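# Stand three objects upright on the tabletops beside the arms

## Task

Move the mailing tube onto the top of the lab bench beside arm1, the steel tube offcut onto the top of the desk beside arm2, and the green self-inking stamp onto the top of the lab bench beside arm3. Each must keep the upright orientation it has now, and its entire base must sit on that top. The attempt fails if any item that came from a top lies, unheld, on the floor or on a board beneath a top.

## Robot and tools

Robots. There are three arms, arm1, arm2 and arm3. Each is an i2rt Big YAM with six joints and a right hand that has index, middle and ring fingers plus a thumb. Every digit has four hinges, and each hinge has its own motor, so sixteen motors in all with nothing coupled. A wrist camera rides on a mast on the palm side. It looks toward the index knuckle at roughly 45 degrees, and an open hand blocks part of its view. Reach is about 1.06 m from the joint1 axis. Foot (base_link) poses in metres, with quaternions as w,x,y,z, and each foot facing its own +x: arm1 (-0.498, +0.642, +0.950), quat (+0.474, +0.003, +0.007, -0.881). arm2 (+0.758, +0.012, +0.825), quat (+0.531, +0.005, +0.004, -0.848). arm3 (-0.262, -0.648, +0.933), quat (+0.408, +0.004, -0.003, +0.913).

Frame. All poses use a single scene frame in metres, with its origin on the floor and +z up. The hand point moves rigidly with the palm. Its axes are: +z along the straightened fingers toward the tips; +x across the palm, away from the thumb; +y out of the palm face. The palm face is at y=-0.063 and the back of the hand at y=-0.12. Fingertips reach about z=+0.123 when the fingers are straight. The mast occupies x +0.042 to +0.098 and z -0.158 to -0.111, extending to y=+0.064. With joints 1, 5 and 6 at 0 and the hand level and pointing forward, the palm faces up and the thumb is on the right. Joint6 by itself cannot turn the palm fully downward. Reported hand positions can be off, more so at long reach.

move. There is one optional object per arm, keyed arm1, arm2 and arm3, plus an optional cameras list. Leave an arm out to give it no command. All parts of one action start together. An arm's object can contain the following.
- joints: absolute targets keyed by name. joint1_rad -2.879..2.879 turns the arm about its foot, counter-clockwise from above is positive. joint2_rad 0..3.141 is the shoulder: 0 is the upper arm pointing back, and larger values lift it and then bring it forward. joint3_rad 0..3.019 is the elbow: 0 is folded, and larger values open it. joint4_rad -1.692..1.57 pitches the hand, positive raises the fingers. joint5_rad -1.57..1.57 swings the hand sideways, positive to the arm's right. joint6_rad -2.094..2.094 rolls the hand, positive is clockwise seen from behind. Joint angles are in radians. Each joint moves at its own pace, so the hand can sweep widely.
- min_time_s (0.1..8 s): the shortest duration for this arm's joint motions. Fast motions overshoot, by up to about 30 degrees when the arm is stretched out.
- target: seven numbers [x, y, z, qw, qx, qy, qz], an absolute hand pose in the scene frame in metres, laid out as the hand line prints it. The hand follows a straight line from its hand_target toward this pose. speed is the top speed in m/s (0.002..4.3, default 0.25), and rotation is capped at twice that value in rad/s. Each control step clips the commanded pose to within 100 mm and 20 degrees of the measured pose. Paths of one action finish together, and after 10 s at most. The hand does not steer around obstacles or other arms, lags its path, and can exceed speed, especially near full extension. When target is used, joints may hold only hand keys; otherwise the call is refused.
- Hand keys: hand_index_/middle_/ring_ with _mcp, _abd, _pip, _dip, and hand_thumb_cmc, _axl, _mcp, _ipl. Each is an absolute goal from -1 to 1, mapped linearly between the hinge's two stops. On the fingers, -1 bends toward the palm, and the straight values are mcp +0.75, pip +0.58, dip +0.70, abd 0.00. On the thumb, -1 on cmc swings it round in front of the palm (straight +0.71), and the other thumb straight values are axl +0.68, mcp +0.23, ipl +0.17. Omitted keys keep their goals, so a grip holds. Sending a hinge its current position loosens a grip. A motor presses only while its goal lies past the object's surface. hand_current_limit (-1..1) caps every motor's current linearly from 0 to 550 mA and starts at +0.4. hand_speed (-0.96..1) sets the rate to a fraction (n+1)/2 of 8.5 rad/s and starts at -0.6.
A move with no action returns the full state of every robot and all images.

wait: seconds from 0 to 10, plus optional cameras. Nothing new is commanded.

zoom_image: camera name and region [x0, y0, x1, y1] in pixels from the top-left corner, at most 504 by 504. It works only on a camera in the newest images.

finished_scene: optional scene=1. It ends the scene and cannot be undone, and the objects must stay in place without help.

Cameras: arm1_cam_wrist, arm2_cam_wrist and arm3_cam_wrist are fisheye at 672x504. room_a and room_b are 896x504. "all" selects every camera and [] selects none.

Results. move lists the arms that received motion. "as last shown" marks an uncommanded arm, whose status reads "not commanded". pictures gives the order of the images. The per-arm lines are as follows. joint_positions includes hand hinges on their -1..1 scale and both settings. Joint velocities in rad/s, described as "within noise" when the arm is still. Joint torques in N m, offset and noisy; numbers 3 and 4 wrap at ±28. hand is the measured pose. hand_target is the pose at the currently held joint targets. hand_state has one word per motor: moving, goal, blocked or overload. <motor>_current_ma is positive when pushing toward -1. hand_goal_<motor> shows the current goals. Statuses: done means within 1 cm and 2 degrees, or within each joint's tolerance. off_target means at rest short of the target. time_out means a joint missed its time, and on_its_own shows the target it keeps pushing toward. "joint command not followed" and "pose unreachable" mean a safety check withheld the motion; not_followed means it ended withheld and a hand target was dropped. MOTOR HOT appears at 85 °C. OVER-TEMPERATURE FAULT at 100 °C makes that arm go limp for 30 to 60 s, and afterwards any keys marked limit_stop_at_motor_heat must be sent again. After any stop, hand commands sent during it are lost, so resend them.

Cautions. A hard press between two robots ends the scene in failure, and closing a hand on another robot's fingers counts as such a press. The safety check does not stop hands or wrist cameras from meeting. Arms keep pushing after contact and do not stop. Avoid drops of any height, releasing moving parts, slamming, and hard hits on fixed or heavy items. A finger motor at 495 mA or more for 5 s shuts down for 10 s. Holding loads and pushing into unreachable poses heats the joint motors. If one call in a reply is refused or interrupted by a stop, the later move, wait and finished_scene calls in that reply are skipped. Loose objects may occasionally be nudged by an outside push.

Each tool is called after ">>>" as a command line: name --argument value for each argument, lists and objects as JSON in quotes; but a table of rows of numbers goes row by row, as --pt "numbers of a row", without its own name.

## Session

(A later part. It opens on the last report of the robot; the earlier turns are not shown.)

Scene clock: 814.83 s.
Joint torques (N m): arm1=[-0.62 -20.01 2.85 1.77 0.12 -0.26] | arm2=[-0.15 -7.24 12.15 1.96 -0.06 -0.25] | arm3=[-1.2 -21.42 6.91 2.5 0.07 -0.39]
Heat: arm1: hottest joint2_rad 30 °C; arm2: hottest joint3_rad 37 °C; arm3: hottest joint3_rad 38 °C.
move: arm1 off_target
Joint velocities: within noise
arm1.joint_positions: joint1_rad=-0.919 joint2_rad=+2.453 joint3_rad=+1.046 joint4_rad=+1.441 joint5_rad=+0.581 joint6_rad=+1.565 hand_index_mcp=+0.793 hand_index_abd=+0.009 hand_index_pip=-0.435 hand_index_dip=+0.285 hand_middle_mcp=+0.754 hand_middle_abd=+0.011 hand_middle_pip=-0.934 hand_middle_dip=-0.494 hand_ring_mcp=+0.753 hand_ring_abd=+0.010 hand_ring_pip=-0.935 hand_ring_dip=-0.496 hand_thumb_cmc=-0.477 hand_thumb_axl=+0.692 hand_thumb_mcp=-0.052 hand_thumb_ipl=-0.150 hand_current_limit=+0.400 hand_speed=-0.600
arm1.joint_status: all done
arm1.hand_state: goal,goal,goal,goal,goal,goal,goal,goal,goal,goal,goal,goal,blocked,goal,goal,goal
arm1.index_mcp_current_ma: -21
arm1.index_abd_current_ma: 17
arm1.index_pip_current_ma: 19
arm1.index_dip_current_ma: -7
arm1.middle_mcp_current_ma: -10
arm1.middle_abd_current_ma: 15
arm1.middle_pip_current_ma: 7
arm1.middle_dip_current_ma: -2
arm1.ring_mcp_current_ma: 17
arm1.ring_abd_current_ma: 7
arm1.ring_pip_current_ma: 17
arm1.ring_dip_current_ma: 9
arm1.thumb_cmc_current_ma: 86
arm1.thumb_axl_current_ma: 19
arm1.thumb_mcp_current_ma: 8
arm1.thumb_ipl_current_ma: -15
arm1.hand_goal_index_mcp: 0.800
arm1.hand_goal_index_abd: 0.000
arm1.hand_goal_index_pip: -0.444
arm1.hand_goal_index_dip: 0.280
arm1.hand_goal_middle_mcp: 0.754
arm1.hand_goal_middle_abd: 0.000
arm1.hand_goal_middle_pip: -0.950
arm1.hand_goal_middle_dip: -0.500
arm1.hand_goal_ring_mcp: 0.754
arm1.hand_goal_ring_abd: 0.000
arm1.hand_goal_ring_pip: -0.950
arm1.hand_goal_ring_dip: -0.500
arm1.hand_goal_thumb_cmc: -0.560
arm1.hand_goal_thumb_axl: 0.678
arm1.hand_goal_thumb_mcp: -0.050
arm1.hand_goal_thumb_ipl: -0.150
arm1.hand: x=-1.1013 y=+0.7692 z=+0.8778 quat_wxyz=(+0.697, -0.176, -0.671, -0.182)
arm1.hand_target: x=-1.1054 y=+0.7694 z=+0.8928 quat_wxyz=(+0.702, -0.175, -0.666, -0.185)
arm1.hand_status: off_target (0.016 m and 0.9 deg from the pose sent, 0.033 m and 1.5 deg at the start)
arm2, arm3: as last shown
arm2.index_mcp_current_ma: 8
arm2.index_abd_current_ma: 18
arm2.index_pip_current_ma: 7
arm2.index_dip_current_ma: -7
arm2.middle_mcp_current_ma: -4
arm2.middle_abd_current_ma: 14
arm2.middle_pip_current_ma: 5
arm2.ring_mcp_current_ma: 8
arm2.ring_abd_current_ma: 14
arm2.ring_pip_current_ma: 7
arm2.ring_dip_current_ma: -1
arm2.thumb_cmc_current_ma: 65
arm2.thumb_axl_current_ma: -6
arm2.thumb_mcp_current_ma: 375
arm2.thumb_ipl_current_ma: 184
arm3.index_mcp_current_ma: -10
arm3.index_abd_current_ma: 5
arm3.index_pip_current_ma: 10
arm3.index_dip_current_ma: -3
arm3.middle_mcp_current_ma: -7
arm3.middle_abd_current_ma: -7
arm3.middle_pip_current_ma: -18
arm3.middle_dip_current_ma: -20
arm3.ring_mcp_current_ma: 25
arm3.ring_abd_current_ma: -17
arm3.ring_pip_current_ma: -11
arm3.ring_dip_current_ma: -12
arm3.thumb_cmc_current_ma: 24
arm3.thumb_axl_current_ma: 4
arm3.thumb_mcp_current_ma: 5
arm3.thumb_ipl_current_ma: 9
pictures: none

>>> move --arm1 '{"target": [-1.1035, 0.7725, 0.875, 0.7015, -0.1752, -0.6657, -0.1846], "speed": 0.1, "joints": {"hand_index_mcp": 0.7534}}' --cameras '["arm1_cam_wrist"]'

>>> zoom_image --camera "arm1_cam_wrist" --region '[290, 110, 490, 310]'

Scene clock: 817.90 s.
Joint torques (N m): arm1=[-1.03 -16.91 4.1 2.96 -0.06 -0.26] | arm2=[-0.15 -7.36 12.25 1.92 -0.06 -0.27] | arm3=[-1.03 -21.54 6.93 2.54 0.06 -0.37]
Heat: arm1: hottest joint2_rad 30 °C; arm2: hottest joint3_rad 37 °C; arm3: hottest joint3_rad 38 °C.
move: arm1 done
Joint velocities: within noise
arm1.joint_positions: joint1_rad=-0.919 joint2_rad=+2.465 joint3_rad=+1.046 joint4_rad=+1.441 joint5_rad=+0.580 joint6_rad=+1.565 hand_index_mcp=+0.768 hand_index_abd=+0.009 hand_index_pip=-0.435 hand_index_dip=+0.285 hand_middle_mcp=+0.754 hand_middle_abd=+0.011 hand_middle_pip=-0.934 hand_middle_dip=-0.494 hand_ring_mcp=+0.753 hand_ring_abd=+0.010 hand_ring_pip=-0.935 hand_ring_dip=-0.496 hand_thumb_cmc=-0.477 hand_thumb_axl=+0.692 hand_thumb_mcp=-0.052 hand_thumb_ipl=-0.150 hand_current_limit=+0.400 hand_speed=-0.600
arm1.joint_status: all done
arm1.hand_state: goal,goal,goal,goal,goal,goal,goal,goal,goal,goal,goal,goal,blocked,goal,goal,goal
arm1.index_mcp_current_ma: 6
arm1.index_abd_current_ma: 8
arm1.index_pip_current_ma: 11
arm1.index_dip_current_ma: 2
arm1.middle_mcp_current_ma: -7
arm1.middle_abd_current_ma: 10
arm1.middle_pip_current_ma: 8
arm1.middle_dip_current_ma: -1
arm1.ring_mcp_current_ma: -1
arm1.ring_abd_current_ma: 19
arm1.ring_pip_current_ma: 10
arm1.ring_dip_current_ma: 13
arm1.thumb_cmc_current_ma: 88
arm1.thumb_axl_current_ma: 14
arm1.thumb_mcp_current_ma: 5
arm1.thumb_ipl_current_ma: -7
arm1.hand_goal_index_mcp: 0.754
arm1.hand_goal_index_abd: 0.000
arm1.hand_goal_index_pip: -0.444
arm1.hand_goal_index_dip: 0.280
arm1.hand_goal_middle_mcp: 0.754
arm1.hand_goal_middle_abd: 0.000
arm1.hand_goal_middle_pip: -0.950
arm1.hand_goal_middle_dip: -0.500
arm1.hand_goal_ring_mcp: 0.754
arm1.hand_goal_ring_abd: 0.000
arm1.hand_goal_ring_pip: -0.950
arm1.hand_goal_ring_dip: -0.500
arm1.hand_goal_thumb_cmc: -0.560
arm1.hand_goal_thumb_axl: 0.678
arm1.hand_goal_thumb_mcp: -0.050
arm1.hand_goal_thumb_ipl: -0.150
arm1.hand: x=-1.0989 y=+0.7694 z=+0.8711 quat_wxyz=(+0.693, -0.175, -0.675, -0.184)
arm1.hand_target: x=-1.1033 y=+0.7724 z=+0.8750 quat_wxyz=(+0.701, -0.175, -0.666, -0.185)
arm1.hand_status: done (0.007 m and 1.5 deg from the pose sent, 0.005 m and 0.9 deg at the start)
arm2, arm3: as last shown
arm2.index_mcp_current_ma: 15
arm2.index_abd_current_ma: 3
arm2.index_pip_current_ma: 5
arm2.index_dip_current_ma: 3
arm2.middle_mcp_current_ma: -6
arm2.middle_abd_current_ma: 6
arm2.middle_pip_current_ma: 1
arm2.middle_dip_current_ma: -7
arm2.ring_mcp_current_ma: -2
arm2.ring_abd_current_ma: 17
arm2.ring_pip_current_ma: 2
arm2.ring_dip_current_ma: 12
arm2.thumb_cmc_current_ma: 53
arm2.thumb_axl_current_ma: -2
arm2.thumb_mcp_current_ma: 385
arm3.index_mcp_current_ma: -17
arm3.index_abd_current_ma: -3
arm3.index_pip_current_ma: 5
arm3.index_dip_current_ma: -12
arm3.middle_abd_current_ma: -3
arm3.middle_pip_current_ma: -14
arm3.middle_dip_current_ma: 5
arm3.ring_mcp_current_ma: 6
arm3.ring_abd_current_ma: 1
arm3.ring_pip_current_ma: -9
arm3.ring_dip_current_ma: -11
arm3.thumb_cmc_current_ma: 22
arm3.thumb_axl_current_ma: 0
arm3.thumb_mcp_current_ma: 15
arm3.thumb_ipl_current_ma: 13
arm1_cam_wrist: T_world_to_cam=[[0.2936, 0.53057, -0.79517, 0.63987], [0.41038, -0.82123, -0.39644, 1.36909], [-0.86336, -0.20993, -0.45885, -0.26998]] pos_world=[-0.98281, 0.72816, 0.92769]

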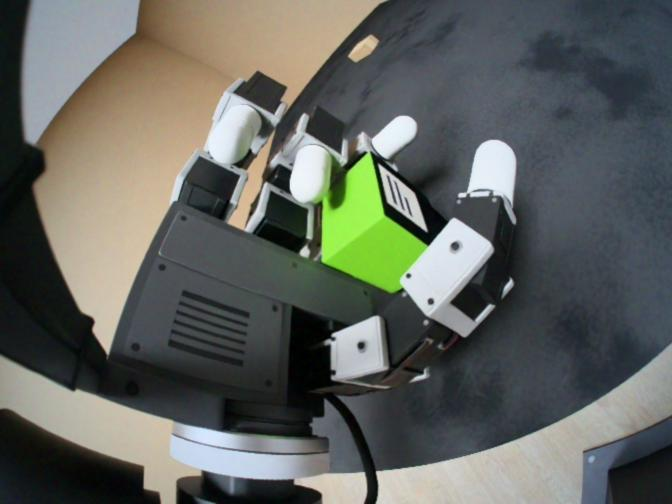

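Scaled by 2.520 from the camera's image (finer frame: 960x720).

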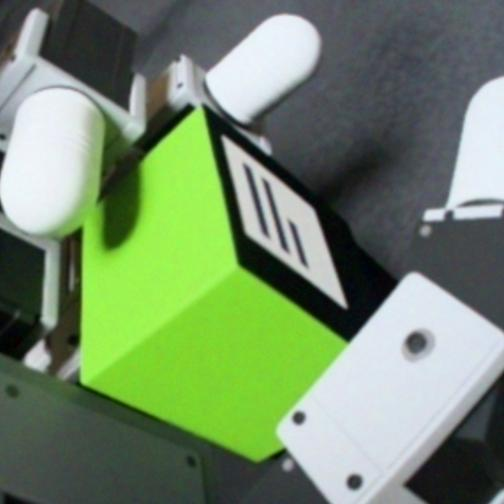

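>>> move --arm1 '{"joints": {"hand_index_mcp": 0.68, "hand_thumb_mcp": -0.5, "hand_thumb_ipl": -0.45}}' --cameras '["arm1_cam_wrist"]'

>>> move --arm1 '{"target": [-1.1035, 0.7725, 0.99, 0.6940, -0.1780, -0.6730, -0.1830], "speed": 0.15}' --cameras '["arm1_cam_wrist"]'

>>> zoom_image --camera "arm1_cam_wrist" --region '[290, 110, 490, 310]'

Scene clock: 826.73 s.
Joint torques (N m): arm1=[-0.97 -16.97 4.08 2.96 -0.03 -0.25] | arm2=[-0.15 -7.36 12.19 1.94 -0.05 -0.25] | arm3=[-1.08 -21.3 6.9 2.51 0.06 -0.38]
Heat: arm1: hottest joint2_rad 30 °C; arm2: hottest joint3_rad 37 °C; arm3: hottest joint3_rad 38 °C.
move: arm1 off_target
Joint velocities: within noise
arm1.joint_positions: joint1_rad=-0.919 joint2_rad=+2.465 joint3_rad=+1.046 joint4_rad=+1.441 joint5_rad=+0.580 joint6_rad=+1.565 hand_index_mcp=+0.702 hand_index_abd=+0.009 hand_index_pip=-0.438 hand_index_dip=+0.285 hand_middle_mcp=+0.754 hand_middle_abd=+0.011 hand_middle_pip=-0.935 hand_middle_dip=-0.494 hand_ring_mcp=+0.753 hand_ring_abd=+0.010 hand_ring_pip=-0.935 hand_ring_dip=-0.496 hand_thumb_cmc=-0.496 hand_thumb_axl=+0.691 hand_thumb_mcp=-0.266 hand_thumb_ipl=-0.368 hand_current_limit=+0.400 hand_speed=-0.600
arm1.joint_status: hand_index_mcp off_target (ended at +0.702, target +0.680); hand_thumb_mcp off_target (ended at -0.266, target -0.500); hand_thumb_ipl off_target (ended at -0.368, target -0.450)
arm1.hand_state: blocked,goal,goal,goal,goal,goal,goal,goal,goal,goal,goal,goal,blocked,goal,blocked,blocked
arm1.index_mcp_current_ma: 22
arm1.index_abd_current_ma: 13
arm1.index_pip_current_ma: 8
arm1.index_dip_current_ma: 11
arm1.middle_mcp_current_ma: -1
arm1.middle_abd_current_ma: 9
arm1.middle_pip_current_ma: -4
arm1.middle_dip_current_ma: 1
arm1.ring_mcp_current_ma: 19
arm1.ring_abd_current_ma: 11
arm1.ring_pip_current_ma: 13
arm1.ring_dip_current_ma: -1
arm1.thumb_cmc_current_ma: 71
arm1.thumb_axl_current_ma: 20
arm1.thumb_mcp_current_ma: 316
arm1.thumb_ipl_current_ma: 102
arm1.hand_goal_index_mcp: 0.680
arm1.hand_goal_index_abd: 0.000
arm1.hand_goal_index_pip: -0.444
arm1.hand_goal_index_dip: 0.280
arm1.hand_goal_middle_mcp: 0.754
arm1.hand_goal_middle_abd: 0.000
arm1.hand_goal_middle_pip: -0.950
arm1.hand_goal_middle_dip: -0.500
arm1.hand_goal_ring_mcp: 0.754
arm1.hand_goal_ring_abd: 0.000
arm1.hand_goal_ring_pip: -0.950
arm1.hand_goal_ring_dip: -0.500
arm1.hand_goal_thumb_cmc: -0.560
arm1.hand_goal_thumb_axl: 0.678
arm1.hand_goal_thumb_mcp: -0.500
arm1.hand_goal_thumb_ipl: -0.450
arm1.hand: x=-1.0990 y=+0.7694 z=+0.8711 quat_wxyz=(+0.693, -0.174, -0.675, -0.183)
arm1.hand_target: x=-1.1033 y=+0.7724 z=+0.8750 quat_wxyz=(+0.701, -0.175, -0.666, -0.185)
arm1.hand_status: not commanded
arm2, arm3: as last shown
arm2.index_mcp_current_ma: 13
arm2.index_abd_current_ma: 10
arm2.index_pip_current_ma: 6
arm2.index_dip_current_ma: -3
arm2.middle_mcp_current_ma: -4
arm2.middle_abd_current_ma: 10
arm2.middle_pip_current_ma: -1
arm2.middle_dip_current_ma: -8
arm2.ring_abd_current_ma: 12
arm2.ring_pip_current_ma: 1
arm2.ring_dip_current_ma: 7
arm2.thumb_cmc_current_ma: 48
arm2.thumb_axl_current_ma: 0
arm2.thumb_mcp_current_ma: 388
arm2.thumb_ipl_current_ma: 179
arm3.index_mcp_current_ma: -11
arm3.index_abd_current_ma: 6
arm3.index_pip_current_ma: -1
arm3.index_dip_current_ma: -11
arm3.middle_mcp_current_ma: -2
arm3.middle_abd_current_ma: 0
arm3.middle_pip_current_ma: -6
arm3.middle_dip_current_ma: -8
arm3.ring_mcp_current_ma: -1
arm3.ring_abd_current_ma: -6
arm3.ring_pip_current_ma: -8
arm3.ring_dip_current_ma: 2
arm3.thumb_cmc_current_ma: 20
arm3.thumb_axl_current_ma: 6
arm3.thumb_mcp_current_ma: 5
arm3.thumb_ipl_current_ma: -8
arm1_cam_wrist: T_world_to_cam=[[0.29343, 0.53066, -0.79517, 0.63968], [0.41067, -0.8211, -0.39642, 1.3693], [-0.86328, -0.21023, -0.45886, -0.26976]] pos_world=[-0.98291, 0.72816, 0.92769]

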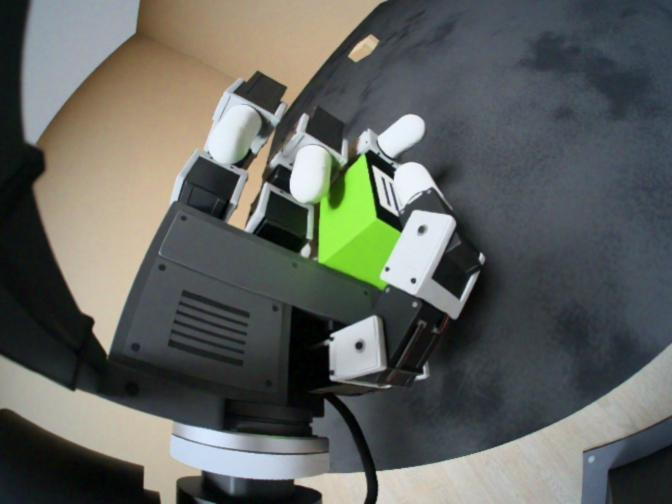

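Scene clock: 828.17 s.
Joint torques (N m): arm1=[-1.08 -18.08 4.55 1.88 -0.02 -0.1] | arm2=[-0.26 -7.41 12.25 1.95 -0.04 -0.27] | arm3=[-1.2 -21.48 6.93 2.45 0.08 -0.39]
Heat: arm1: hottest joint2_rad 30 °C; arm2: hottest joint3_rad 37 °C; arm3: hottest joint3_rad 38 °C.
move: arm1 off_target
Joint velocities: within noise
arm1.joint_positions: joint1_rad=-0.921 joint2_rad=+2.162 joint3_rad=+0.942 joint4_rad=+1.232 joint5_rad=+0.578 joint6_rad=+1.565 hand_index_mcp=+0.704 hand_index_abd=+0.009 hand_index_pip=-0.438 hand_index_dip=+0.285 hand_middle_mcp=+0.754 hand_middle_abd=+0.011 hand_middle_pip=-0.935 hand_middle_dip=-0.494 hand_ring_mcp=+0.753 hand_ring_abd=+0.010 hand_ring_pip=-0.935 hand_ring_dip=-0.496 hand_thumb_cmc=-0.496 hand_thumb_axl=+0.692 hand_thumb_mcp=-0.266 hand_thumb_ipl=-0.368 hand_current_limit=+0.400 hand_speed=-0.600
arm1.joint_status: not commanded
arm1.hand_state: blocked,goal,goal,goal,goal,goal,goal,goal,goal,goal,goal,goal,blocked,goal,blocked,blocked
arm1.index_mcp_current_ma: 19
arm1.index_abd_current_ma: 12
arm1.index_pip_current_ma: 3
arm1.index_dip_current_ma: 0
arm1.middle_mcp_current_ma: -3
arm1.middle_abd_current_ma: 11
arm1.middle_pip_current_ma: 3
arm1.middle_dip_current_ma: 0
arm1.ring_mcp_current_ma: 7
arm1.ring_abd_current_ma: 13
arm1.ring_pip_current_ma: 12
arm1.ring_dip_current_ma: 14
arm1.thumb_cmc_current_ma: 66
arm1.thumb_axl_current_ma: 22
arm1.thumb_mcp_current_ma: 306
arm1.thumb_ipl_current_ma: 100
arm1.hand_goal_index_mcp: 0.680
arm1.hand_goal_index_abd: 0.000
arm1.hand_goal_index_pip: -0.444
arm1.hand_goal_index_dip: 0.280
arm1.hand_goal_middle_mcp: 0.754
arm1.hand_goal_middle_abd: 0.000
arm1.hand_goal_middle_pip: -0.950
arm1.hand_goal_middle_dip: -0.500
arm1.hand_goal_ring_mcp: 0.754
arm1.hand_goal_ring_abd: 0.000
arm1.hand_goal_ring_pip: -0.950
arm1.hand_goal_ring_dip: -0.500
arm1.hand_goal_thumb_cmc: -0.560
arm1.hand_goal_thumb_axl: 0.678
arm1.hand_goal_thumb_mcp: -0.500
arm1.hand_goal_thumb_ipl: -0.450
arm1.hand: x=-1.1016 y=+0.7685 z=+0.9802 quat_wxyz=(+0.689, -0.173, -0.679, -0.185)
arm1.hand_target: x=-1.1035 y=+0.7725 z=+0.9901 quat_wxyz=(+0.694, -0.178, -0.673, -0.183)
arm1.hand_status: off_target (0.011 m and 1.0 deg from the pose sent, 0.119 m and 0.5 deg at the start)
arm2, arm3: as last shown
arm2.index_mcp_current_ma: 12
arm2.index_abd_current_ma: 17
arm2.index_pip_current_ma: 7
arm2.index_dip_current_ma: 2
arm2.middle_mcp_current_ma: 2
arm2.middle_abd_current_ma: 13
arm2.middle_pip_current_ma: 13
arm2.middle_dip_current_ma: -15
arm2.ring_abd_current_ma: 9
arm2.ring_pip_current_ma: 6
arm2.ring_dip_current_ma: 0
arm2.thumb_cmc_current_ma: 54
arm2.thumb_axl_current_ma: 4
arm2.thumb_mcp_current_ma: 385
arm2.thumb_ipl_current_ma: 185
arm3.index_mcp_current_ma: -1
arm3.index_abd_current_ma: -8
arm3.index_pip_current_ma: 2
arm3.index_dip_current_ma: -5
arm3.middle_mcp_current_ma: -10
arm3.middle_abd_current_ma: -11
arm3.middle_pip_current_ma: -22
arm3.middle_dip_current_ma: -2
arm3.ring_mcp_current_ma: 13
arm3.ring_abd_current_ma: -3
arm3.ring_pip_current_ma: -5
arm3.ring_dip_current_ma: -1
arm3.thumb_cmc_current_ma: 21
arm3.thumb_axl_current_ma: 1
arm3.thumb_mcp_current_ma: -4
arm3.thumb_ipl_current_ma: -14
arm1_cam_wrist: T_world_to_cam=[[0.30226, 0.5312, -0.7915, 0.73351], [0.41487, -0.82088, -0.39248, 1.4135], [-0.85821, -0.20974, -0.4685, -0.20746]] pos_world=[-0.98618, 0.72717, 1.03815]

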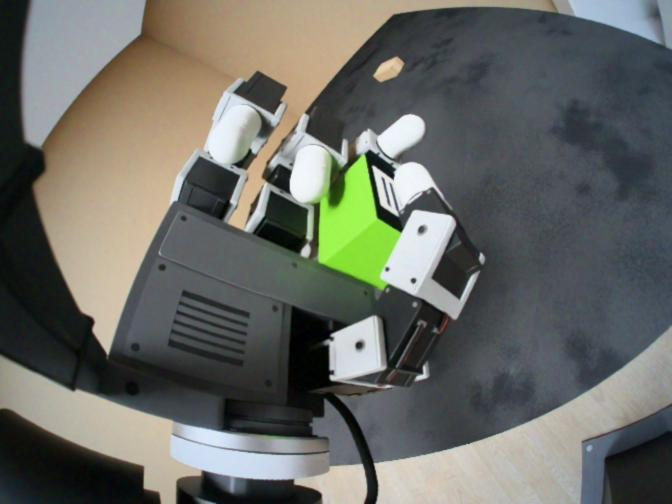

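Scaled by 2.520 from the camera's image (finer frame: 960x720).

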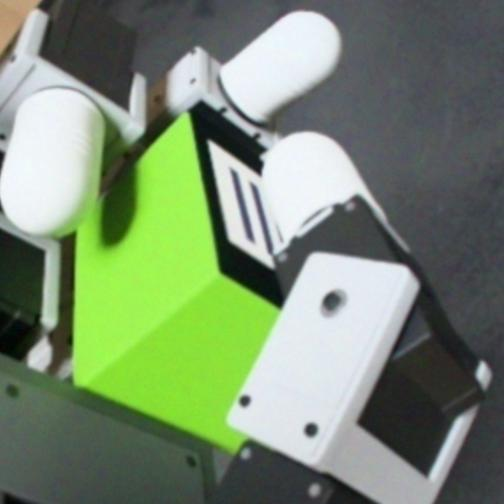

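>>> move --arm3 '{"joints": {"joint1_rad": -0.1, "joint2_rad": 1.2, "joint3_rad": 1.4, "joint4_rad": -0.2, "joint5_rad": 0.3, "joint6_rad": 1.57, "hand_thumb_cmc": -0.58}, "min_time_s": 2}' --cameras '["room_a", "arm3_cam_wrist"]'

Scene clock: 847.80 s.
Joint torques (N m): arm1=[-1.08 -18.14 4.53 1.88 -0.02 -0.1] | arm2=[0.09 -7.18 12.22 1.99 -0.07 -0.26] | arm3=[-0.91 -9.7 14.5 1.72 -0.04 -0.15]
Heat: arm1: hottest joint2_rad 30 °C; arm2: hottest joint3_rad 37 °C; arm3: hottest joint3_rad 38 °C.
move: arm3 off_target
Joint velocities: within noise
arm1, arm2: as last shown
arm1.index_mcp_current_ma: 14
arm1.index_abd_current_ma: 16
arm1.index_pip_current_ma: 5
arm1.index_dip_current_ma: -6
arm1.middle_mcp_current_ma: -11
arm1.middle_abd_current_ma: 21
arm1.middle_pip_current_ma: -3
arm1.middle_dip_current_ma: 6
arm1.ring_mcp_current_ma: 8
arm1.ring_abd_current_ma: 18
arm1.ring_pip_current_ma: 2
arm1.ring_dip_current_ma: 22
arm1.thumb_cmc_current_ma: 65
arm1.thumb_axl_current_ma: 25
arm1.thumb_mcp_current_ma: 313
arm1.thumb_ipl_current_ma: 92
arm2.index_mcp_current_ma: 11
arm2.index_abd_current_ma: 5
arm2.index_pip_current_ma: 0
arm2.index_dip_current_ma: -8
arm2.middle_mcp_current_ma: -11
arm2.middle_abd_current_ma: 5
arm2.middle_pip_current_ma: 10
arm2.middle_dip_current_ma: -14
arm2.ring_mcp_current_ma: -6
arm2.ring_abd_current_ma: 2
arm2.ring_pip_current_ma: 5
arm2.ring_dip_current_ma: 21
arm2.thumb_cmc_current_ma: 57
arm2.thumb_axl_current_ma: 1
arm2.thumb_mcp_current_ma: 387
arm2.thumb_ipl_current_ma: 191
arm3.joint_positions: joint1_rad=-0.095 joint2_rad=+1.196 joint3_rad=+1.349 joint4_rad=-0.192 joint5_rad=+0.303 joint6_rad=+1.559 hand_index_mcp=+0.405 hand_index_abd=+0.009 hand_index_pip=+0.069 hand_index_dip=+0.423 hand_middle_mcp=+0.759 hand_middle_abd=+0.010 hand_middle_pip=-0.937 hand_middle_dip=-0.616 hand_ring_mcp=+0.756 hand_ring_abd=+0.013 hand_ring_pip=-0.942 hand_ring_dip=-0.611 hand_thumb_cmc=-0.494 hand_thumb_axl=+0.679 hand_thumb_mcp=+0.182 hand_thumb_ipl=+0.175 hand_current_limit=+0.400 hand_speed=-0.600
arm3.joint_status: hand_thumb_cmc off_target (ended at -0.494, target -0.580); the others done
arm3.hand_state: goal,goal,goal,goal,goal,goal,goal,goal,goal,goal,goal,goal,blocked,goal,goal,goal
arm3.index_mcp_current_ma: -9
arm3.index_abd_current_ma: -2
arm3.index_pip_current_ma: -2
arm3.index_dip_current_ma: -9
arm3.middle_mcp_current_ma: -10
arm3.middle_abd_current_ma: -18
arm3.middle_pip_current_ma: 6
arm3.middle_dip_current_ma: 4
arm3.ring_mcp_current_ma: -4
arm3.ring_abd_current_ma: -5
arm3.ring_pip_current_ma: -1
arm3.ring_dip_current_ma: 6
arm3.thumb_cmc_current_ma: 36
arm3.thumb_axl_current_ma: 5
arm3.thumb_mcp_current_ma: 15
arm3.thumb_ipl_current_ma: 3
arm3.hand_goal_index_mcp: 0.410
arm3.hand_goal_index_abd: 0.000
arm3.hand_goal_index_pip: 0.070
arm3.hand_goal_index_dip: 0.410
arm3.hand_goal_middle_mcp: 0.754
arm3.hand_goal_middle_abd: 0.000
arm3.hand_goal_middle_pip: -0.950
arm3.hand_goal_middle_dip: -0.600
arm3.hand_goal_ring_mcp: 0.754
arm3.hand_goal_ring_abd: 0.000
arm3.hand_goal_ring_pip: -0.950
arm3.hand_goal_ring_dip: -0.600
arm3.hand_goal_thumb_cmc: -0.580
arm3.hand_goal_thumb_axl: 0.678
arm3.hand_goal_thumb_mcp: 0.180
arm3.hand_goal_thumb_ipl: 0.168
arm3.hand: x=-0.4700 y=-0.1403 z=+1.4745 quat_wxyz=(-0.563, +0.410, +0.588, +0.411)
arm3.hand_target: x=-0.4678 y=-0.1400 z=+1.5001 quat_wxyz=(-0.578, +0.410, +0.572, +0.413)
arm3.hand_status: not commanded
pictures: arm3_cam_wrist, room_a
arm3_cam_wrist: T_world_to_cam=[[0.58901, 0.13044, -0.79753, 1.50213], [-0.2456, -0.91131, -0.33044, 0.1847], [-0.7699, 0.3905, -0.50474, 0.56037]] pos_world=[-0.40798, -0.24645, 1.54186]

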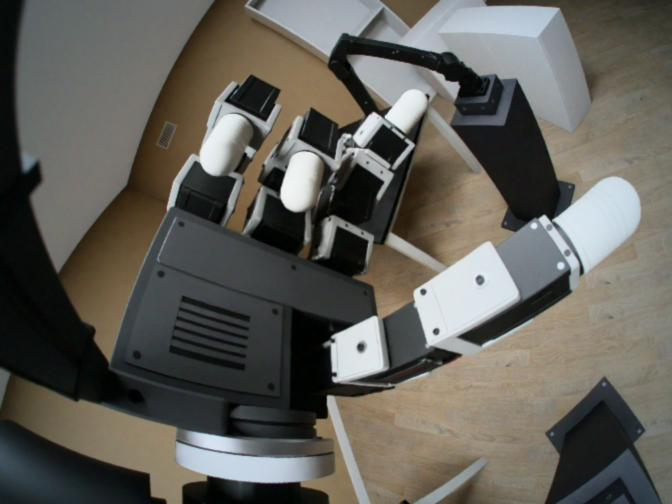

